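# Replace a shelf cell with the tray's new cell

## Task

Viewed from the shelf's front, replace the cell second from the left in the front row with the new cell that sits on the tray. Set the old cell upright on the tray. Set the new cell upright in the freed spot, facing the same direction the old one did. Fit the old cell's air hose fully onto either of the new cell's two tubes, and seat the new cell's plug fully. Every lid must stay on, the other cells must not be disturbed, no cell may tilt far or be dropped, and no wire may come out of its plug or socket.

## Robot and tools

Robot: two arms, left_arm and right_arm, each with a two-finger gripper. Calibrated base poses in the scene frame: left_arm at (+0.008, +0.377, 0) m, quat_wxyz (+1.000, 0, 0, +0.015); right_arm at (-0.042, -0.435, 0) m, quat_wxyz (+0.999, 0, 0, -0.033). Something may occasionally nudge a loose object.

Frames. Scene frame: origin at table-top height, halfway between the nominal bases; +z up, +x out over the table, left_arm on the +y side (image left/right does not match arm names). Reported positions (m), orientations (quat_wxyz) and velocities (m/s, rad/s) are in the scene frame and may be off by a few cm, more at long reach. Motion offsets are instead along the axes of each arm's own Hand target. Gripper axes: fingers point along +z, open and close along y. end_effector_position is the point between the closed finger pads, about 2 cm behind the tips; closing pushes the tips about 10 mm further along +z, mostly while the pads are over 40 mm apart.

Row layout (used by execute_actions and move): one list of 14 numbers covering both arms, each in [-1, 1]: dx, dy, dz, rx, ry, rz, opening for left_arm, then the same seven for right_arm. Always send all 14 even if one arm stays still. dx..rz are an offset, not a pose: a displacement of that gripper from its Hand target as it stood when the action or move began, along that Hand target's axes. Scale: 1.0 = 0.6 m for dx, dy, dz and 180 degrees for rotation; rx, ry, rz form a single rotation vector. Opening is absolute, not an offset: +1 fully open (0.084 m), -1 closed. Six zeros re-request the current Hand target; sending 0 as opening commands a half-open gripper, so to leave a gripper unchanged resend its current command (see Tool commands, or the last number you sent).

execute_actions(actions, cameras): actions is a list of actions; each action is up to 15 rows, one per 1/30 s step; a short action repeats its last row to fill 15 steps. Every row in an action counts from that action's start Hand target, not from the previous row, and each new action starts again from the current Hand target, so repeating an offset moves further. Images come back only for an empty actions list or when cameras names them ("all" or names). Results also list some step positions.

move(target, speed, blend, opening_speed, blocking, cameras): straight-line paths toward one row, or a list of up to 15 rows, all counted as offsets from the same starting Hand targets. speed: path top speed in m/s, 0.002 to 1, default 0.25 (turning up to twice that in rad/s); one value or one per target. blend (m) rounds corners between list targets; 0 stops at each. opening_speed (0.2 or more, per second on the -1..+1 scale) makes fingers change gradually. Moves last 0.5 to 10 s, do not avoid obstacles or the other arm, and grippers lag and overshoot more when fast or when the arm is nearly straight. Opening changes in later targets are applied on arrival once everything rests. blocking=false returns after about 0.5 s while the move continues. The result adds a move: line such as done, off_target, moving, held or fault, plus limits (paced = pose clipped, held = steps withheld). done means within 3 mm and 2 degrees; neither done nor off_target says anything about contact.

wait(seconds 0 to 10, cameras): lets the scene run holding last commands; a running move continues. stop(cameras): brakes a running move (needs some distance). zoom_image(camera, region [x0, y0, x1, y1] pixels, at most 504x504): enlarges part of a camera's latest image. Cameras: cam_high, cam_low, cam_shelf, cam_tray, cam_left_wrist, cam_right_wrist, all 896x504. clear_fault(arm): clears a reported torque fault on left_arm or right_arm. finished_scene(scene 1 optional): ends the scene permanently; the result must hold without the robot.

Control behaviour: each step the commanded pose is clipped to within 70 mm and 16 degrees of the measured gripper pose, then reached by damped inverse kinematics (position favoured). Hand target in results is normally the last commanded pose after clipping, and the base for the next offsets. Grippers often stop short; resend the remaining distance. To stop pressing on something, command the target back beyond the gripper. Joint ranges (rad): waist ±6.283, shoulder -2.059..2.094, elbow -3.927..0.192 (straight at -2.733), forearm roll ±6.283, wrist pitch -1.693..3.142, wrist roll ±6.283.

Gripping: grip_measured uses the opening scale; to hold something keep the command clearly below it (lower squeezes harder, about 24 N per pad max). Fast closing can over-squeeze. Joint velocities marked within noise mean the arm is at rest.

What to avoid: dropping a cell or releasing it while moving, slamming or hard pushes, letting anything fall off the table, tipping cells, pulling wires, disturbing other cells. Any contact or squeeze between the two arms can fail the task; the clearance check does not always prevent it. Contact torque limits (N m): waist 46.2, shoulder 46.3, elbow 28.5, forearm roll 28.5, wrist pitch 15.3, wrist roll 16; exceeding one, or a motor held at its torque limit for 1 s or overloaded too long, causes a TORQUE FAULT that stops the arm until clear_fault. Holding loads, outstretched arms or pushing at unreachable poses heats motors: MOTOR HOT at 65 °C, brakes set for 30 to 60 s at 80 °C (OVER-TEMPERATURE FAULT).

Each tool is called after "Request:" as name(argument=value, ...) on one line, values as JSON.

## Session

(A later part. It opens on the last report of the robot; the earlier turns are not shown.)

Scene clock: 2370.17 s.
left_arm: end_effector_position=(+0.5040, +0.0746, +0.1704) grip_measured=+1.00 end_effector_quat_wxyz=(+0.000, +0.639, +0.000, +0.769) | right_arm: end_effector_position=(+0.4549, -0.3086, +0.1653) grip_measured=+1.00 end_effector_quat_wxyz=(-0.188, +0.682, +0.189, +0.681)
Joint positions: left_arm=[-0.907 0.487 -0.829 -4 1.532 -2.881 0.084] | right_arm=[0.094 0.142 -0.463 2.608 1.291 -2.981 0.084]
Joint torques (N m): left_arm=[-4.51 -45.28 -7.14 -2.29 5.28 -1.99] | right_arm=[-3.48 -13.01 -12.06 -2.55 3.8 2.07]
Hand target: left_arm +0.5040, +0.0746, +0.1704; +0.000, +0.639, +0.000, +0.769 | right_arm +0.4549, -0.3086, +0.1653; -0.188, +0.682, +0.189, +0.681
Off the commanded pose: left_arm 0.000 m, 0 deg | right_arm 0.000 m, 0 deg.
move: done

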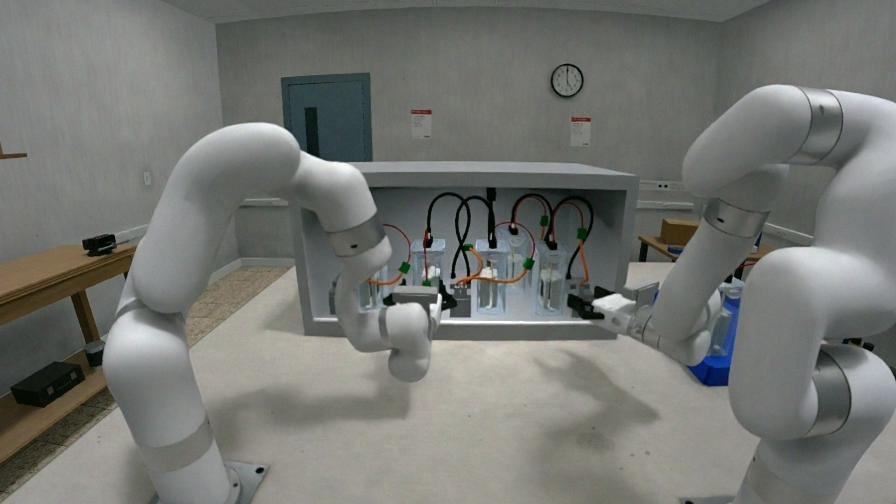

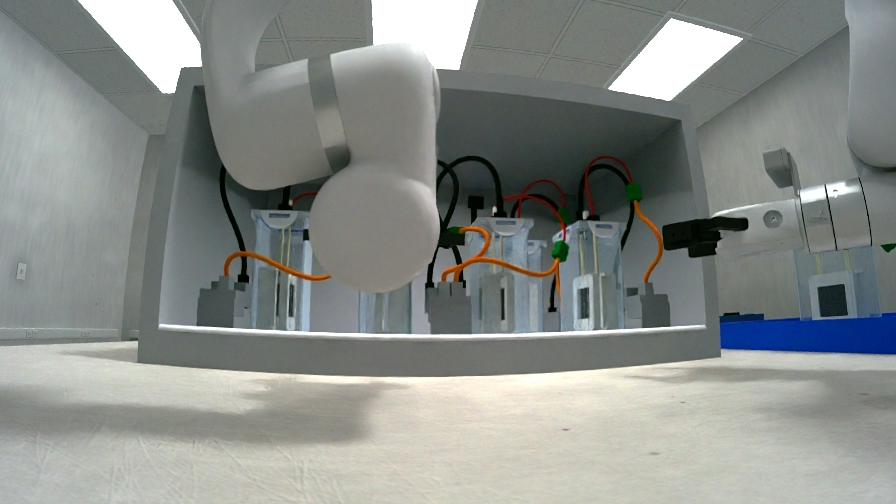

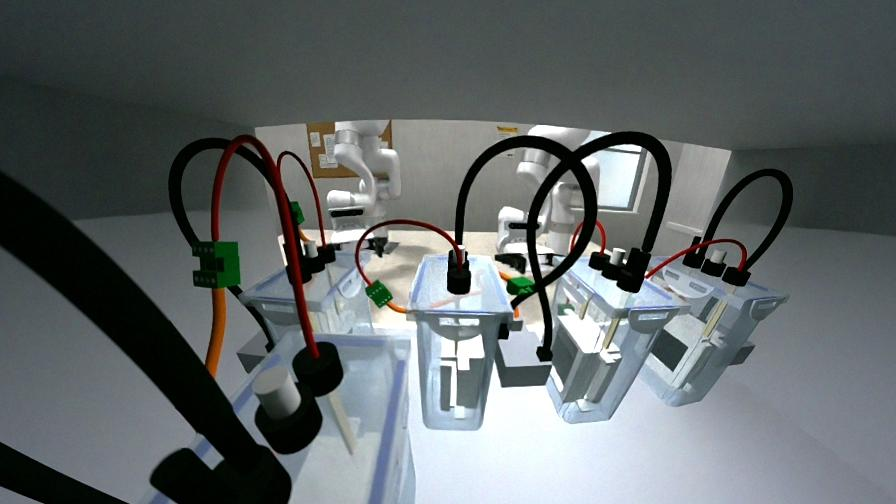

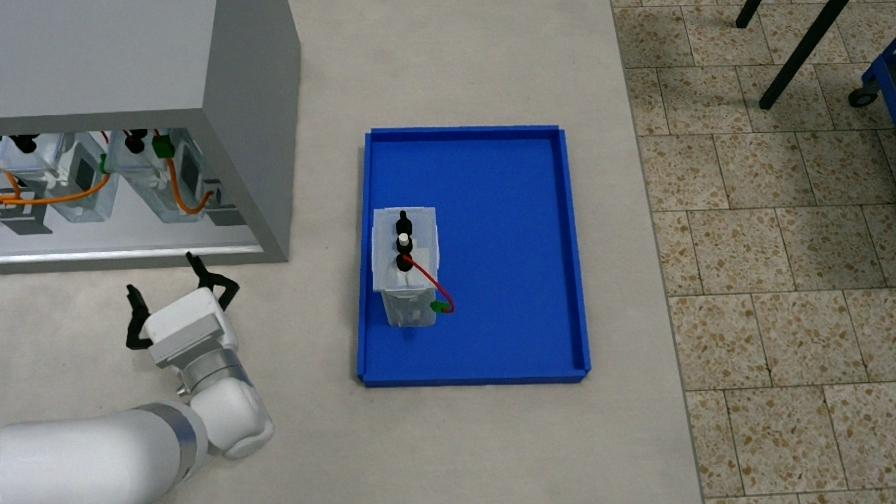

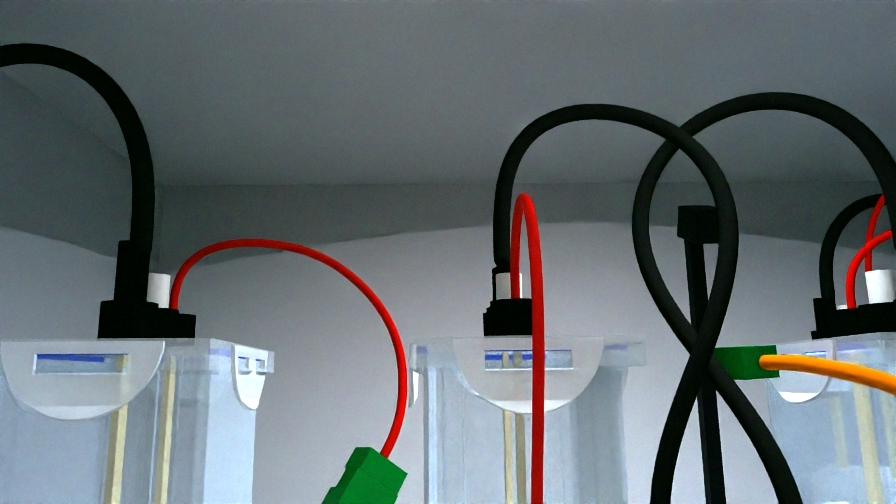

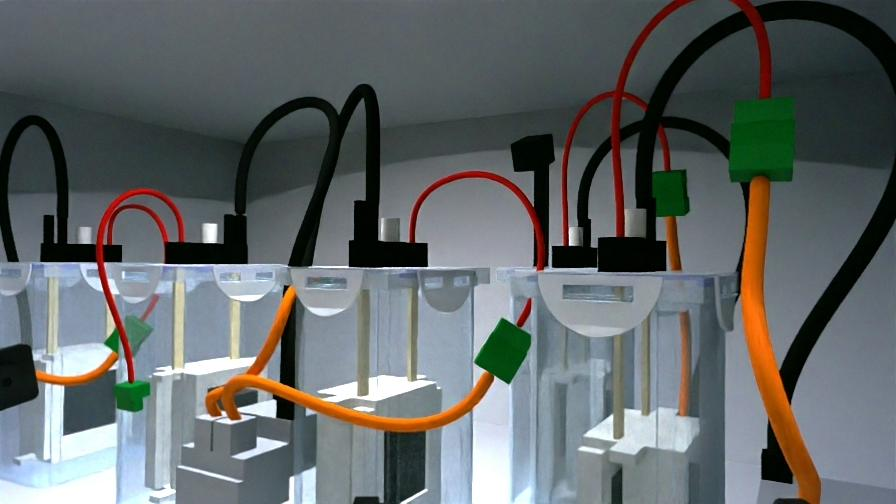

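Request:
zoom_image(camera="cam_right_wrist", region=[80, 160, 450, 400])

Request:
zoom_image(camera="cam_left_wrist", region=[400, 80, 896, 504])

Request:
zoom_image(camera="cam_shelf", region=[420, 180, 780, 430])

Request:
zoom_image(camera="cam_high", region=[320, 160, 640, 340])

Scaled by 1.362 from the camera's 896x504 image, which has a finer 1280x720 frame.

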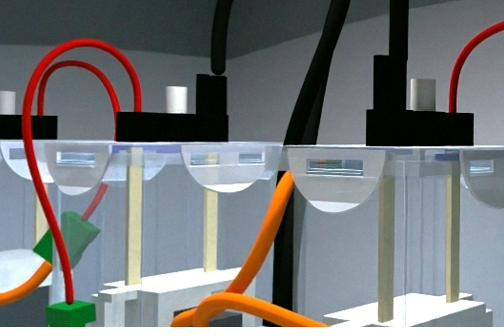

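Scaled by 1.016 from the camera's 896x504 image, which has a finer 1280x720 frame.

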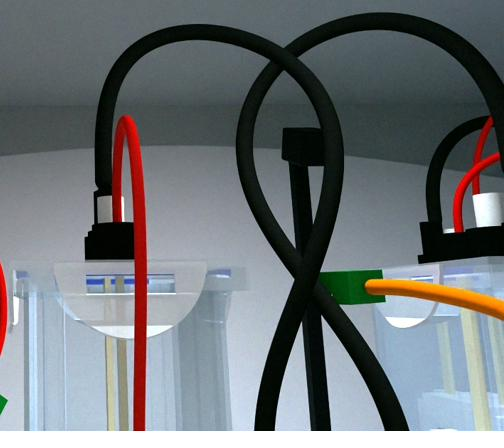

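Scaled by 1.400 from the camera's 896x504 image, which has a finer 1280x720 frame.

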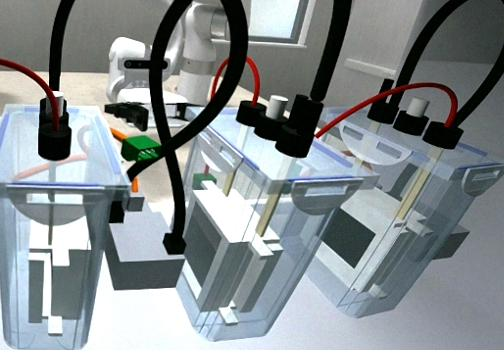

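Scaled by 1.575 from the camera's 896x504 image, which has a finer 1280x720 frame.

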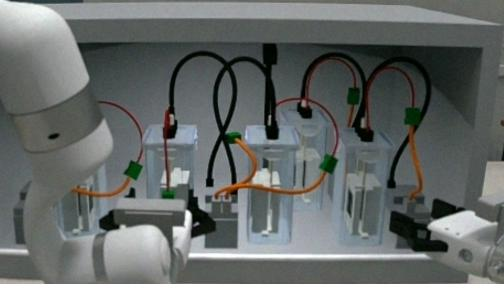

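Request:
zoom_image(camera="cam_shelf", region=[580, 230, 760, 300])

Request:
zoom_image(camera="cam_right_wrist", region=[140, 170, 290, 280])

Request:
zoom_image(camera="cam_left_wrist", region=[470, 230, 570, 350])

Scaled by 2.800 from the camera's 896x504 image, which has a finer 1280x720 frame.

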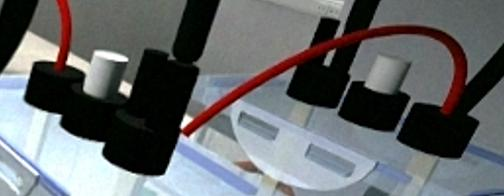

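Scaled by 3.360 from the camera's 896x504 image, which has a finer 1280x720 frame.

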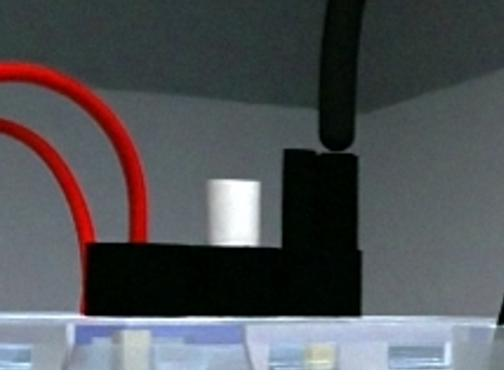

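Scaled by 4.200 from the camera's 896x504 image, which has a finer 1280x720 frame.

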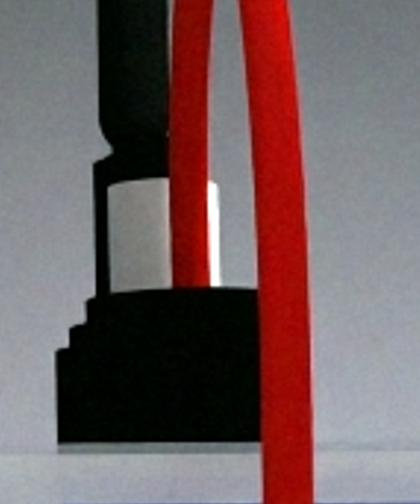

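Request:
zoom_image(camera="cam_right_wrist", region=[320, 170, 440, 280])

Request:
zoom_image(camera="cam_right_wrist", region=[550, 180, 690, 280])

Request:
zoom_image(camera="cam_left_wrist", region=[80, 200, 220, 350])

Request:
zoom_image(camera="cam_tray", region=[360, 190, 460, 340])

Scaled by 4.200 from the camera's 896x504 image, which has a finer 1280x720 frame.

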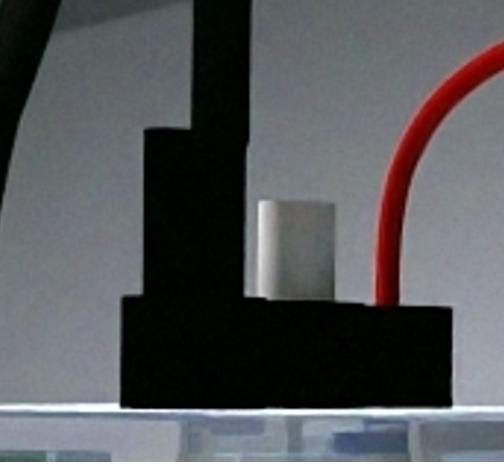

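Scaled by 3.600 from the camera's 896x504 image, which has a finer 1280x720 frame.

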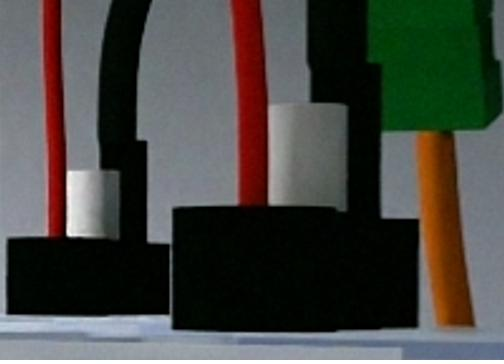

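Scaled by 3.360 from the camera's 896x504 image, which has a finer 1280x720 frame.

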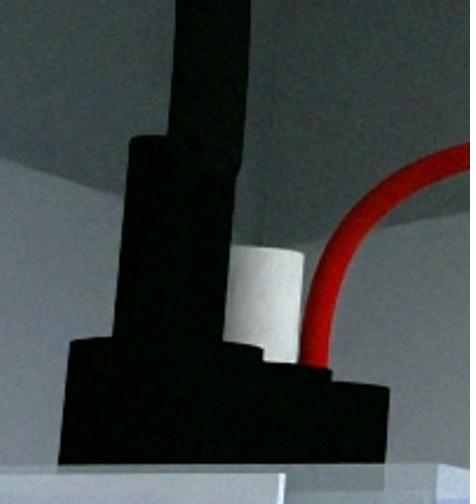

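Scaled by 3.360 from the camera's 896x504 image, which has a finer 1280x720 frame.

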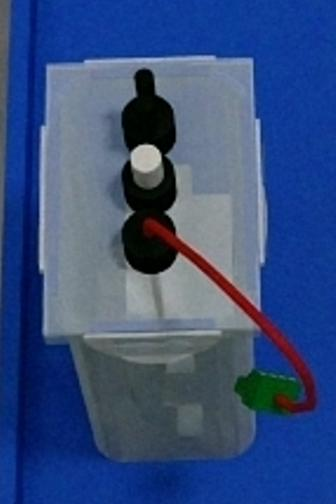

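Request:
move(target=[0,0,0,0,0,0,1,0.0767,-0.2,0.2467,0.0556,0,0,0], speed=0.12, cameras=["cam_right_wrist","cam_high"])

Scene clock: 2431.60 s.
left_arm: end_effector_position=(+0.5040, +0.0746, +0.1704) grip_measured=+1.00 end_effector_quat_wxyz=(+0.000, +0.639, +0.000, +0.769) | right_arm: end_effector_position=(+0.5203, -0.1296, +0.2111) grip_measured=-0.01 end_effector_quat_wxyz=(-0.247, +0.663, +0.248, +0.662)
Joint positions: left_arm=[-0.907 0.486 -0.829 -4 1.532 -2.881 0.084] | right_arm=[0.465 0.297 -0.901 2.765 0.999 -2.932 0.044]
Joint torques (N m): left_arm=[-4.41 -45.16 -7.05 -2.25 5.2 -1.98] | right_arm=[4.3 -18.91 -15.05 4.17 1.12 2.16]
Hand target: left_arm +0.5040, +0.0746, +0.1704; +0.000, +0.639, +0.000, +0.769 | right_arm +0.5203, -0.1295, +0.2111; -0.247, +0.663, +0.248, +0.662
Off the commanded pose: left_arm 0.000 m, 0 deg | right_arm 0.000 m, 0 deg.
move: done
Images, in order (width x height): cam_high 896x504, cam_right_wrist 896x504.

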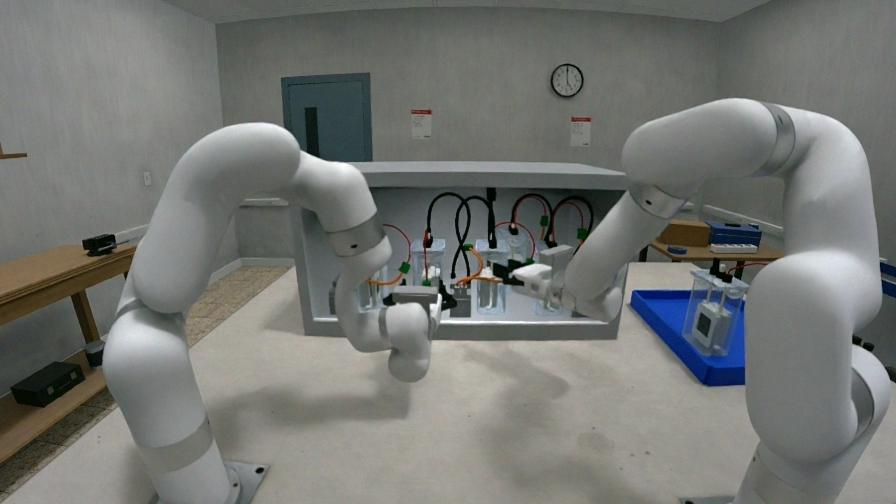

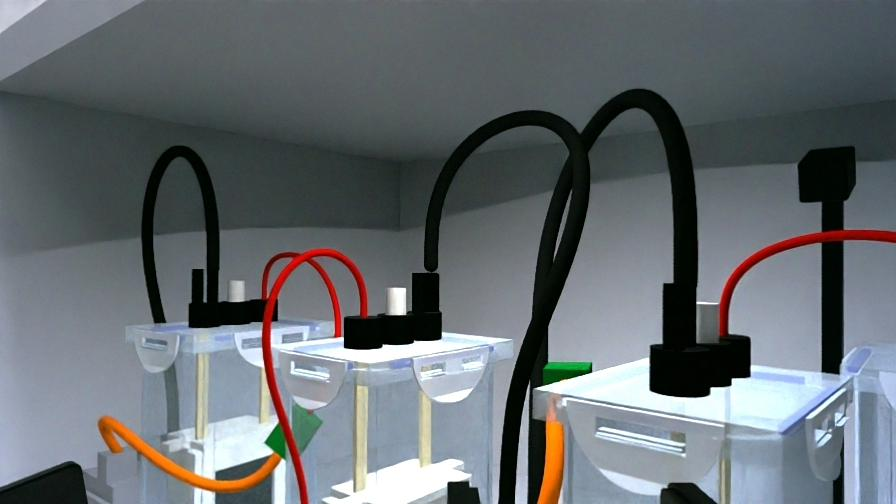

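Request:
zoom_image(camera="cam_right_wrist", region=[330, 250, 460, 360])

Request:
zoom_image(camera="cam_right_wrist", region=[630, 250, 770, 410])

Request:
zoom_image(camera="cam_right_wrist", region=[140, 240, 270, 340])

Scaled by 3.877 from the camera's 896x504 image, which has a finer 1280x720 frame.

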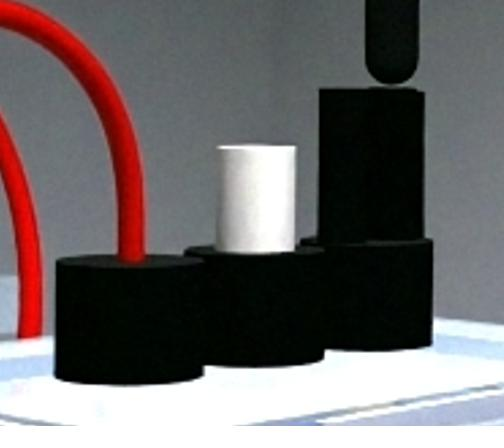

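Scaled by 3.150 from the camera's 896x504 image, which has a finer 1280x720 frame.

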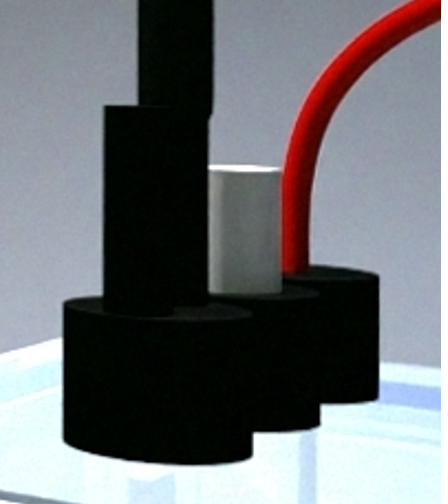

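Scaled by 3.877 from the camera's 896x504 image, which has a finer 1280x720 frame.

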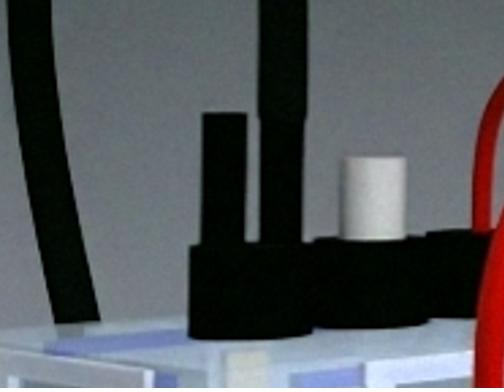

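Request:
move(target=[[0,0,0,0,0,0,1,0.1233,0,0,0,0,0,-1],[0,0,0,0,0,0,1,0.1233,-0.032,0.2045,-0.033,0,0,-1]], speed=0.08, blend=0.01, cameras=["cam_right_wrist","cam_high","cam_shelf"])

Scene clock: 2473.90 s.
left_arm: end_effector_position=(+0.5040, +0.0746, +0.1704) grip_measured=+1.00 end_effector_quat_wxyz=(+0.000, +0.639, +0.000, +0.769) | right_arm: end_effector_position=(+0.6004, -0.0346, +0.2849) grip_measured=-1.00 end_effector_quat_wxyz=(-0.212, +0.675, +0.213, +0.674)
Joint positions: left_arm=[-0.907 0.486 -0.829 -4 1.532 -2.881 0.084] | right_arm=[0.611 0.487 -1.448 3.028 0.612 -3.049 0]
Joint torques (N m): left_arm=[-4.17 -45.16 -7.02 -2.02 4.96 -1.95] | right_arm=[4.07 -25.31 -17.69 4.19 1.22 -2.15]
Hand target: left_arm +0.5040, +0.0746, +0.1704; +0.000, +0.639, +0.000, +0.769 | right_arm +0.6004, -0.0346, +0.2849; -0.212, +0.675, +0.213, +0.674
Off the commanded pose: left_arm 0.000 m, 0 deg | right_arm 0.000 m, 0 deg.
move: done
Images, in order (width x height): cam_high 896x504, cam_shelf 896x504, cam_right_wrist 896x504.

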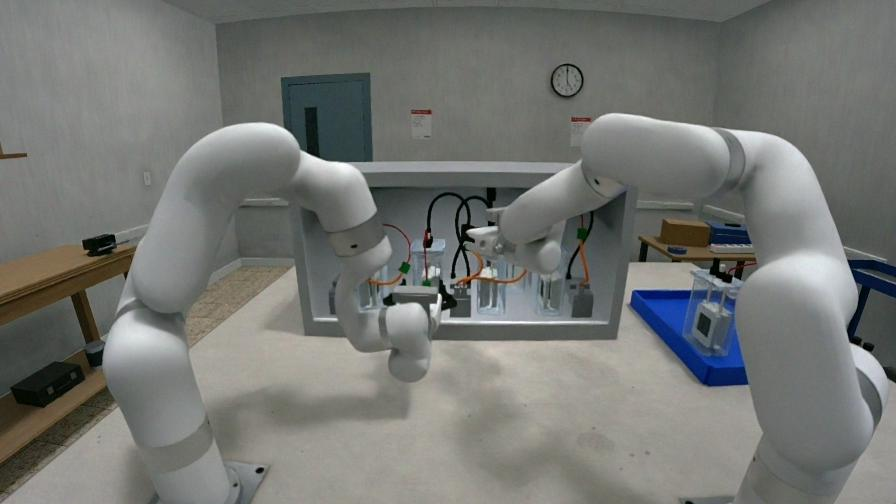

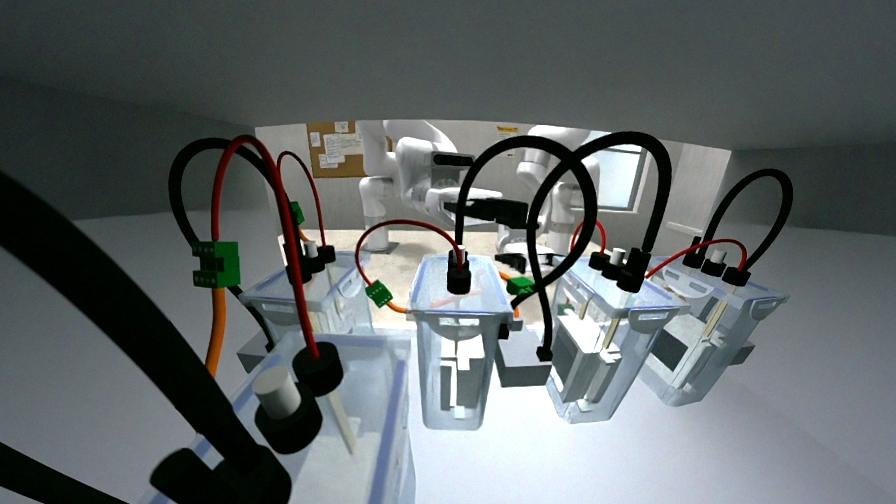

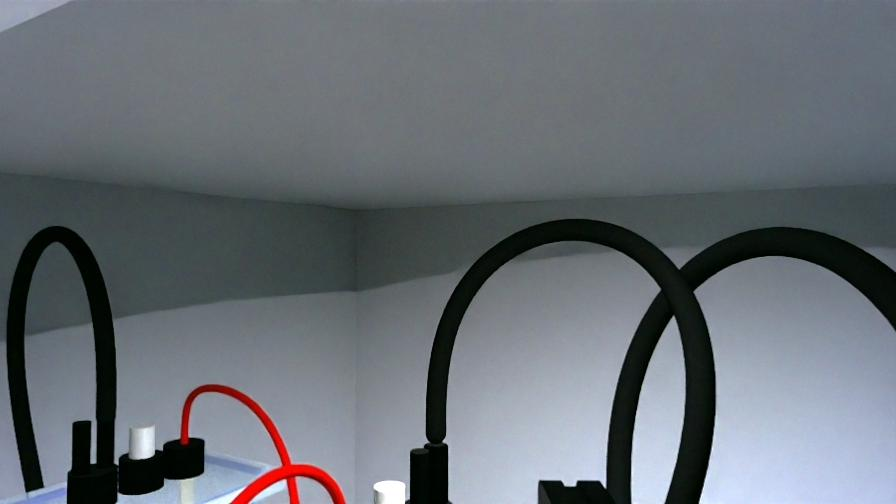

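Request:
zoom_image(camera="cam_right_wrist", region=[380, 400, 490, 504])

Request:
zoom_image(camera="cam_right_wrist", region=[50, 390, 180, 504])

Scaled by 4.582 from the camera's 896x504 image, which has a finer 1280x720 frame.

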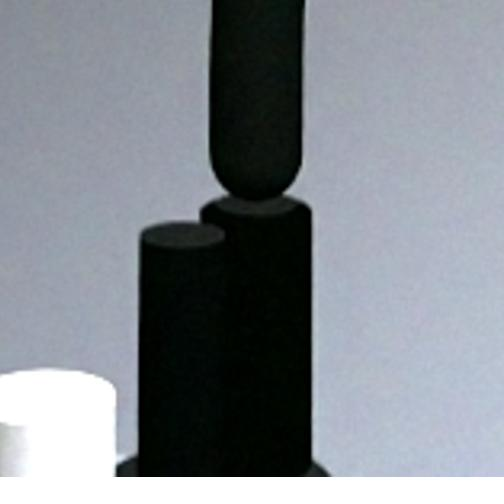

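Scaled by 3.877 from the camera's 896x504 image, which has a finer 1280x720 frame.

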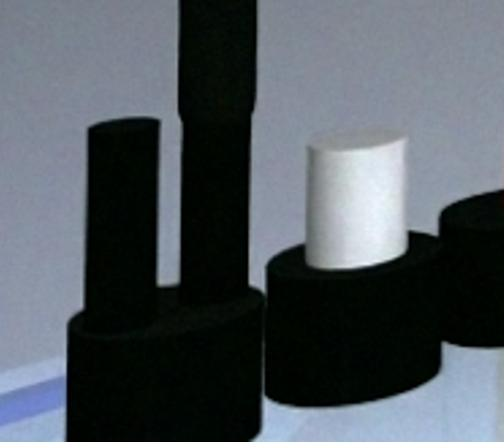

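Request:
zoom_image(camera="cam_shelf", region=[480, 250, 600, 340])

Request:
execute_actions(actions=[], cameras=["cam_left_wrist"])

Request:
zoom_image(camera="cam_left_wrist", region=[620, 280, 896, 450])

Request:
zoom_image(camera="cam_high", region=[410, 220, 530, 320])

Scaled by 4.200 from the camera's 896x504 image, which has a finer 1280x720 frame.

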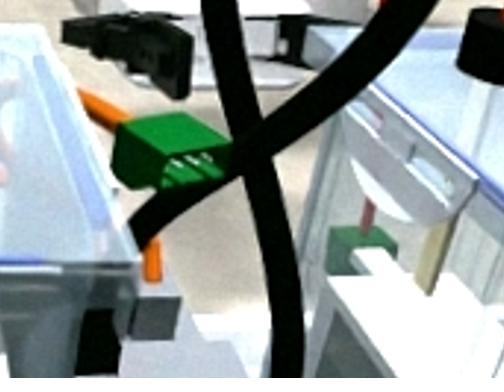

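Scene clock: 2484.43 s.
left_arm: end_effector_position=(+0.5040, +0.0746, +0.1704) grip_measured=+1.00 end_effector_quat_wxyz=(+0.000, +0.639, +0.000, +0.769) | right_arm: end_effector_position=(+0.6004, -0.0346, +0.2849) grip_measured=-1.00 end_effector_quat_wxyz=(-0.212, +0.675, +0.213, +0.674)
Joint positions: left_arm=[-0.907 0.486 -0.829 -4 1.532 -2.881 0.084] | right_arm=[0.611 0.487 -1.448 3.028 0.612 -3.049 0]
Joint velocities: within noise
Joint torques (N m): left_arm=[-4.44 -45.21 -6.96 -1.89 4.86 -1.92] | right_arm=[4.26 -25.15 -17.75 4.24 1.43 -2.17]
Hand target: left_arm +0.5040, +0.0746, +0.1704; +0.000, +0.639, +0.000, +0.769 | right_arm +0.6004, -0.0346, +0.2849; -0.212, +0.675, +0.213, +0.674
Tool commands: left_gripper/opening=+1.0 right_gripper/opening=-1.0
Off the commanded pose: left_arm 0.000 m, 0 deg | right_arm 0.000 m, 0 deg.
Images, in order (width x height): cam_left_wrist 896x504.

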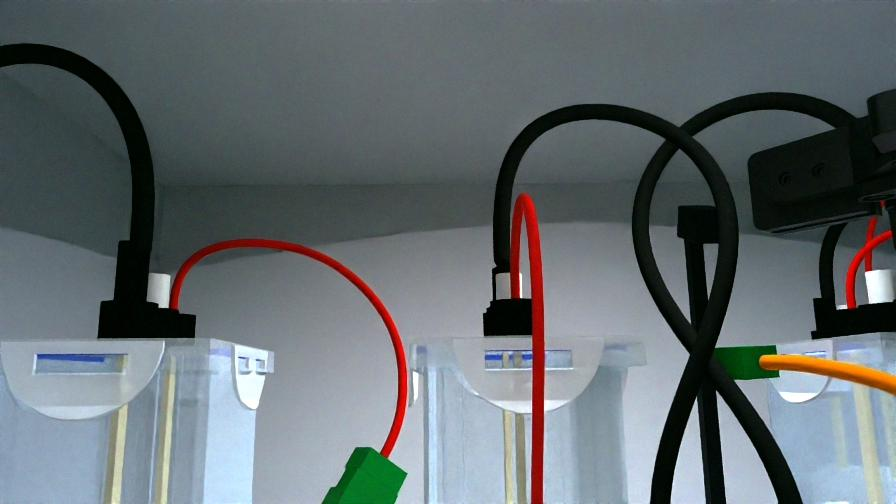

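Scaled by 1.826 from the camera's 896x504 image, which has a finer 1280x720 frame.

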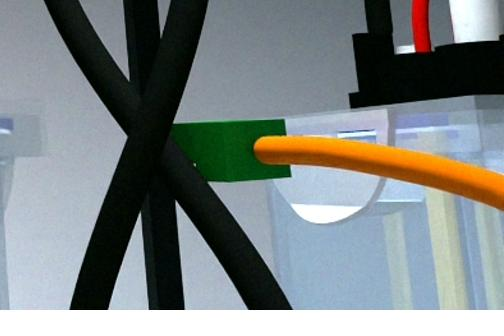

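This scene's latest camera images include none from cam_high. They are from: cam_left_wrist. cam_high's image comes with the result of a call that names it in "cameras".

Request:
move(target=[0,0,0,0,0,0,1,-0.07,0.0482,-0.124,-0.1,-0.111,0,-1], speed=0.1, cameras=["cam_right_wrist","cam_left_wrist","cam_high","cam_low","cam_shelf"])

Scene clock: 2520.90 s.
left_arm: end_effector_position=(+0.5040, +0.0746, +0.1704) grip_measured=+1.00 end_effector_quat_wxyz=(+0.000, +0.639, +0.000, +0.769) | right_arm: end_effector_position=(+0.5560, -0.1010, +0.2430) grip_measured=-1.00 end_effector_quat_wxyz=(-0.065, +0.806, +0.139, +0.572)
Joint positions: left_arm=[-0.907 0.486 -0.829 -4 1.532 -2.881 0.084] | right_arm=[0.588 0.32 -1.276 3.866 0.343 -3.813 0]
Joint torques (N m): left_arm=[-4.35 -45.06 -7.03 -1.67 4.68 -1.92] | right_arm=[-3.47 -31.27 -12.48 4.51 2.9 -2.18]
Hand target: left_arm +0.5040, +0.0746, +0.1704; +0.000, +0.639, +0.000, +0.769 | right_arm +0.5560, -0.1010, +0.2430; -0.065, +0.806, +0.139, +0.572
Off the commanded pose: left_arm 0.000 m, 0 deg | right_arm 0.000 m, 0 deg.
move: done
Images, in order (width x height): cam_high 896x504, cam_low 896x504, cam_shelf 896x504, cam_left_wrist 896x504, cam_right_wrist 896x504.

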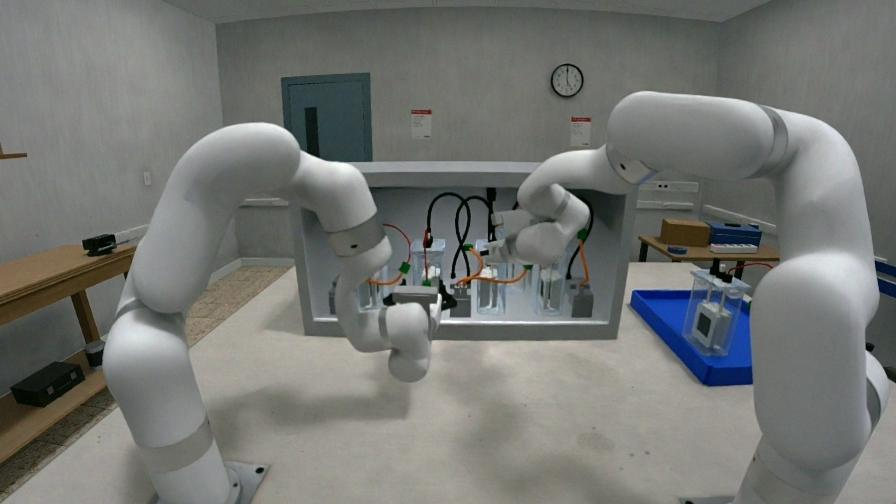

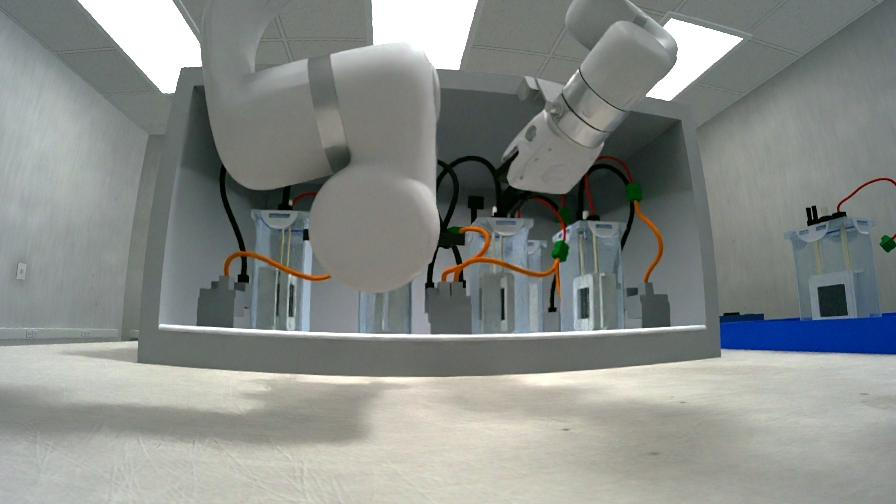

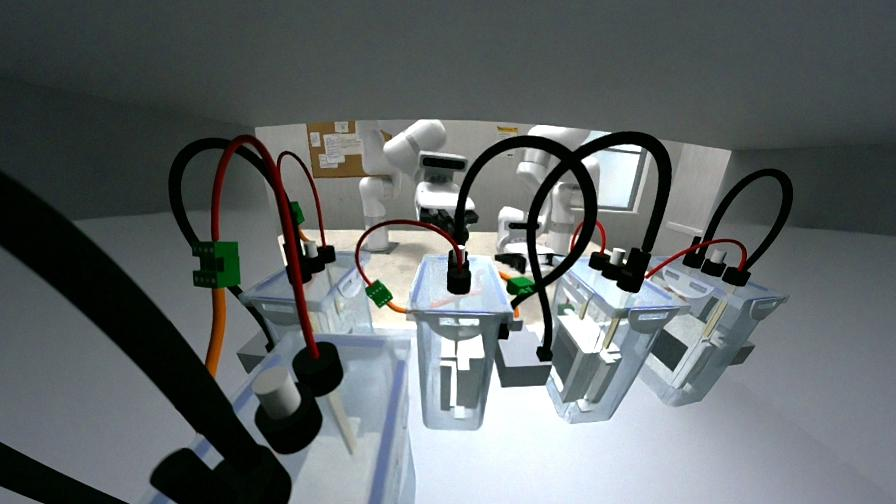

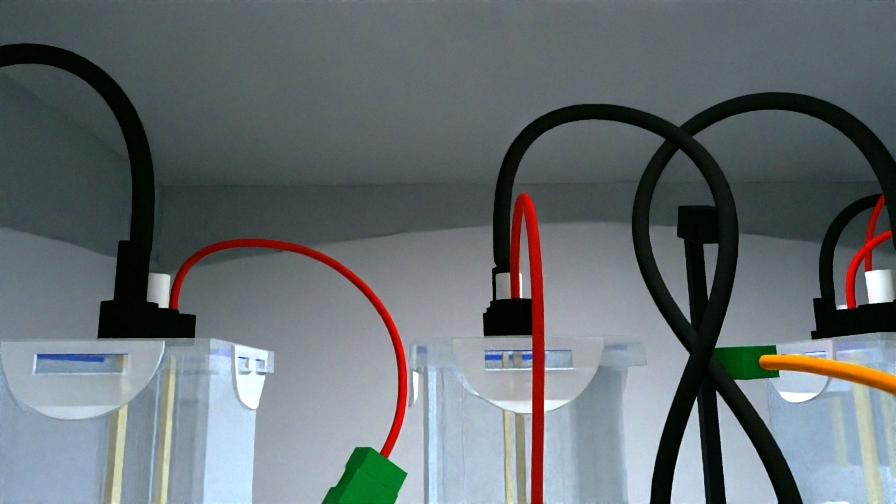

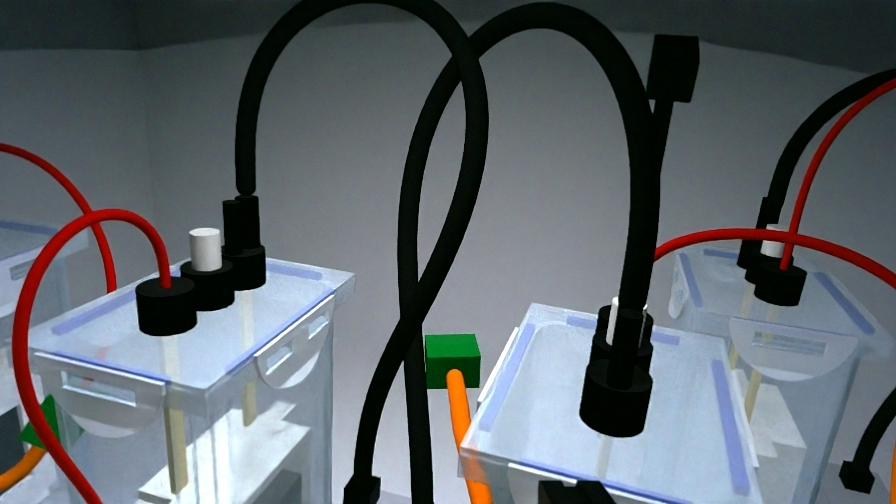

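Request:
zoom_image(camera="cam_right_wrist", region=[380, 290, 520, 504])

Request:
zoom_image(camera="cam_shelf", region=[500, 265, 550, 305])

Request:
zoom_image(camera="cam_left_wrist", region=[680, 320, 820, 400])

Request:
zoom_image(camera="cam_high", region=[390, 220, 510, 330])

Scaled by 2.355 from the camera's 896x504 image, which has a finer 1280x720 frame.

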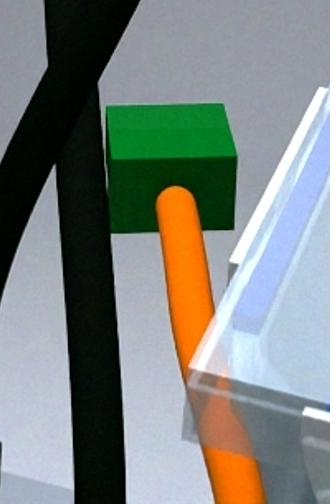

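Scaled by 10.080 from the camera's 896x504 image, which has a finer 1280x720 frame.

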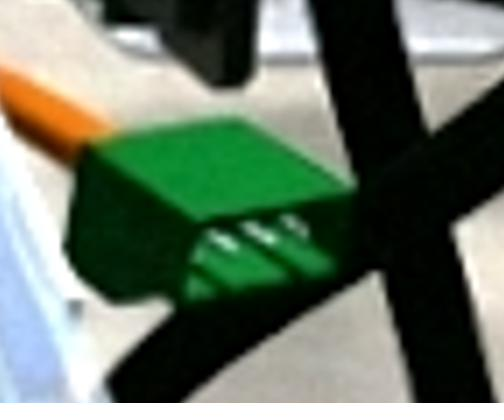

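Scaled by 3.600 from the camera's 896x504 image, which has a finer 1280x720 frame.

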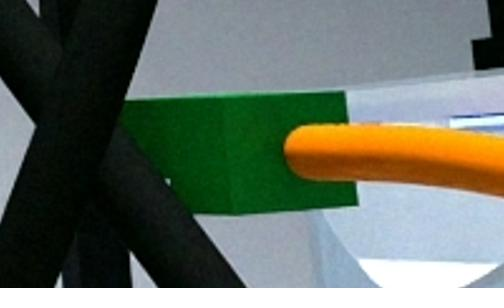

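Scaled by 4.200 from the camera's 896x504 image, which has a finer 1280x720 frame.

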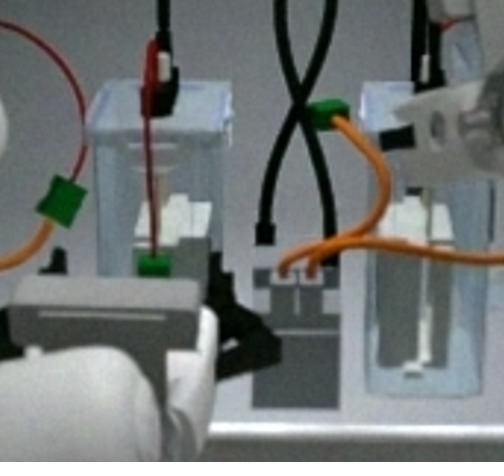

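Request:
zoom_image(camera="cam_shelf", region=[355, 270, 415, 320])

Request:
zoom_image(camera="cam_shelf", region=[180, 230, 250, 300])

Request:
zoom_image(camera="cam_left_wrist", region=[300, 420, 430, 504])

Request:
zoom_image(camera="cam_high", region=[390, 230, 460, 300])

Request:
zoom_image(camera="cam_low", region=[860, 220, 896, 260])

Request:
zoom_image(camera="cam_low", region=[540, 220, 660, 300])

Scaled by 8.400 from the camera's 896x504 image, which has a finer 1280x720 frame.

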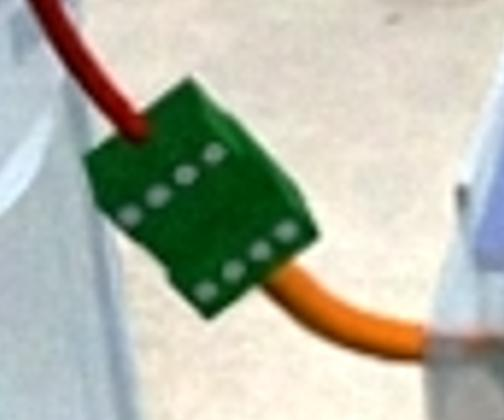

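Scaled by 7.200 from the camera's 896x504 image, which has a finer 1280x720 frame.

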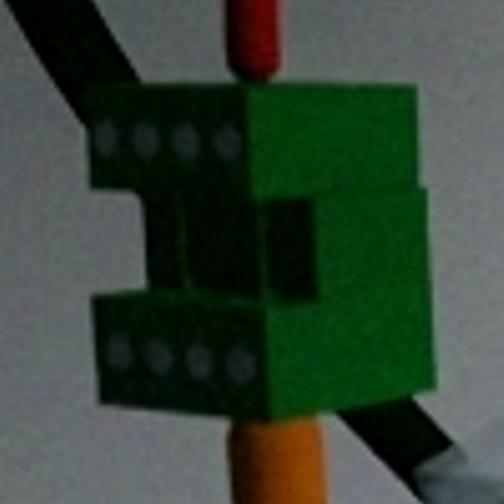

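Scaled by 3.877 from the camera's 896x504 image, which has a finer 1280x720 frame.

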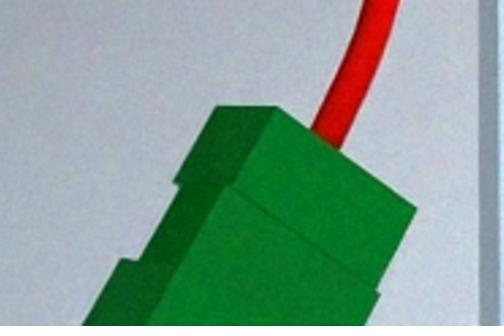

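Scaled by 7.200 from the camera's 896x504 image, which has a finer 1280x720 frame.

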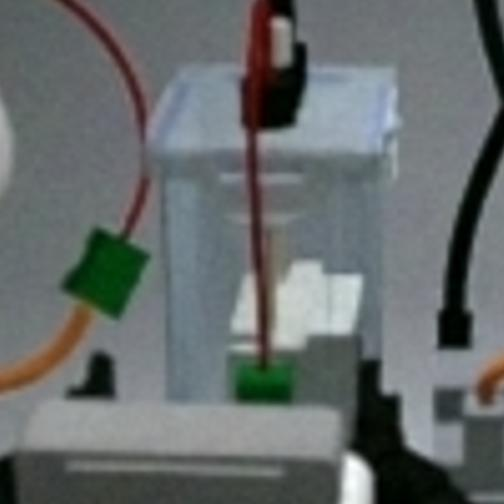

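Scaled by 12.600 from the camera's 896x504 image, which has a finer 1280x720 frame.

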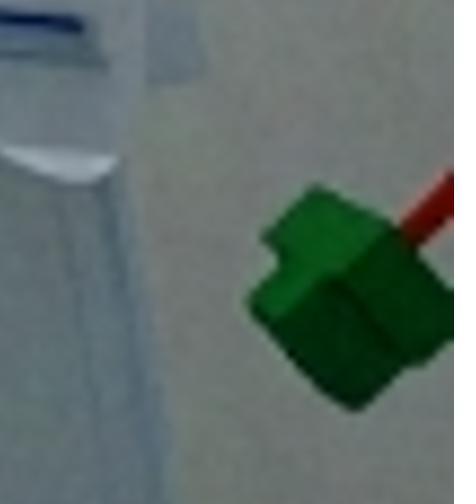

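Scaled by 4.200 from the camera's 896x504 image, which has a finer 1280x720 frame.

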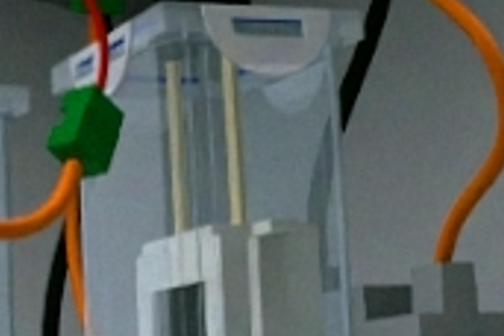

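Request:
move(target=[-0.1133,0,-0.0275,0,-0.0583,0,0,0,0,0,0,0,0,-1], speed=0.1, cameras=["cam_left_wrist","cam_low"])

Request:
zoom_image(camera="cam_left_wrist", region=[440, 200, 640, 400])

Scene clock: 2596.53 s.
left_arm: end_effector_position=(+0.5001, +0.0746, +0.1006) grip_measured=-0.01 end_effector_quat_wxyz=(+0.000, +0.707, +0.000, +0.707) | right_arm: end_effector_position=(+0.5560, -0.1010, +0.2430) grip_measured=-1.00 end_effector_quat_wxyz=(-0.065, +0.806, +0.139, +0.572)
Joint positions: left_arm=[-0.9 0.565 -0.866 -4.034 1.378 -2.909 0.044] | right_arm=[0.588 0.32 -1.276 3.867 0.343 -3.813 0]
Joint torques (N m): left_arm=[4.81 -28.63 -13.86 -2.5 0.31 -2.01] | right_arm=[3.63 -30.94 -13.14 4.61 2.88 -2.25]
Hand target: left_arm +0.5001, +0.0746, +0.1006; +0.000, +0.707, +0.000, +0.707 | right_arm +0.5560, -0.1010, +0.2430; -0.065, +0.806, +0.139, +0.572
Off the commanded pose: left_arm 0.000 m, 0 deg | right_arm 0.000 m, 0 deg.
move: done
Images, in order (width x height): cam_low 896x504, cam_left_wrist 896x504.

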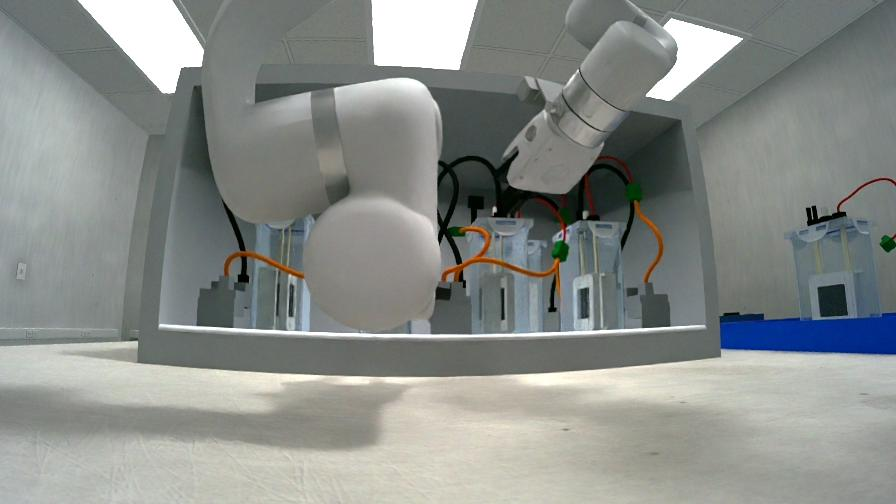

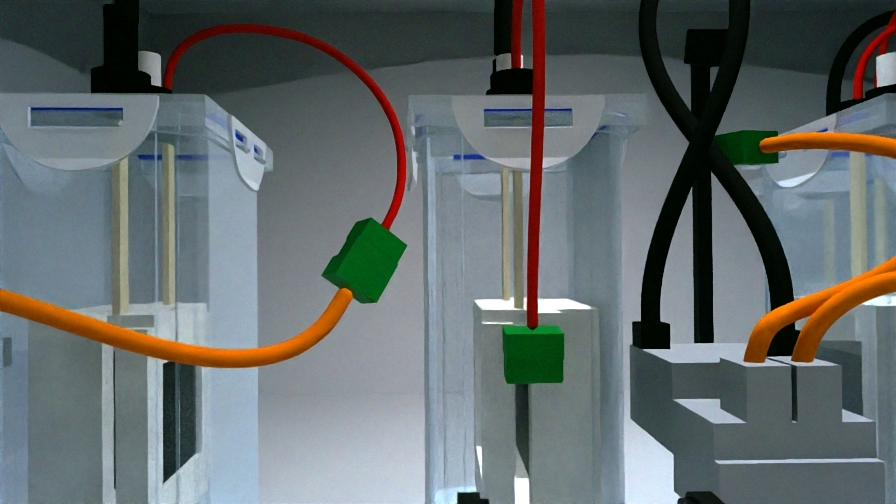

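Scaled by 2.520 from the camera's 896x504 image, which has a finer 1280x720 frame.

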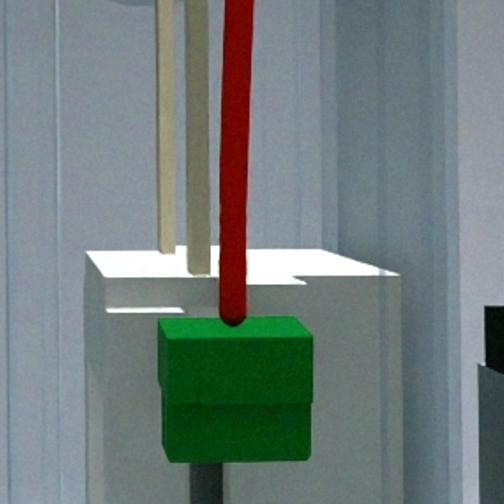

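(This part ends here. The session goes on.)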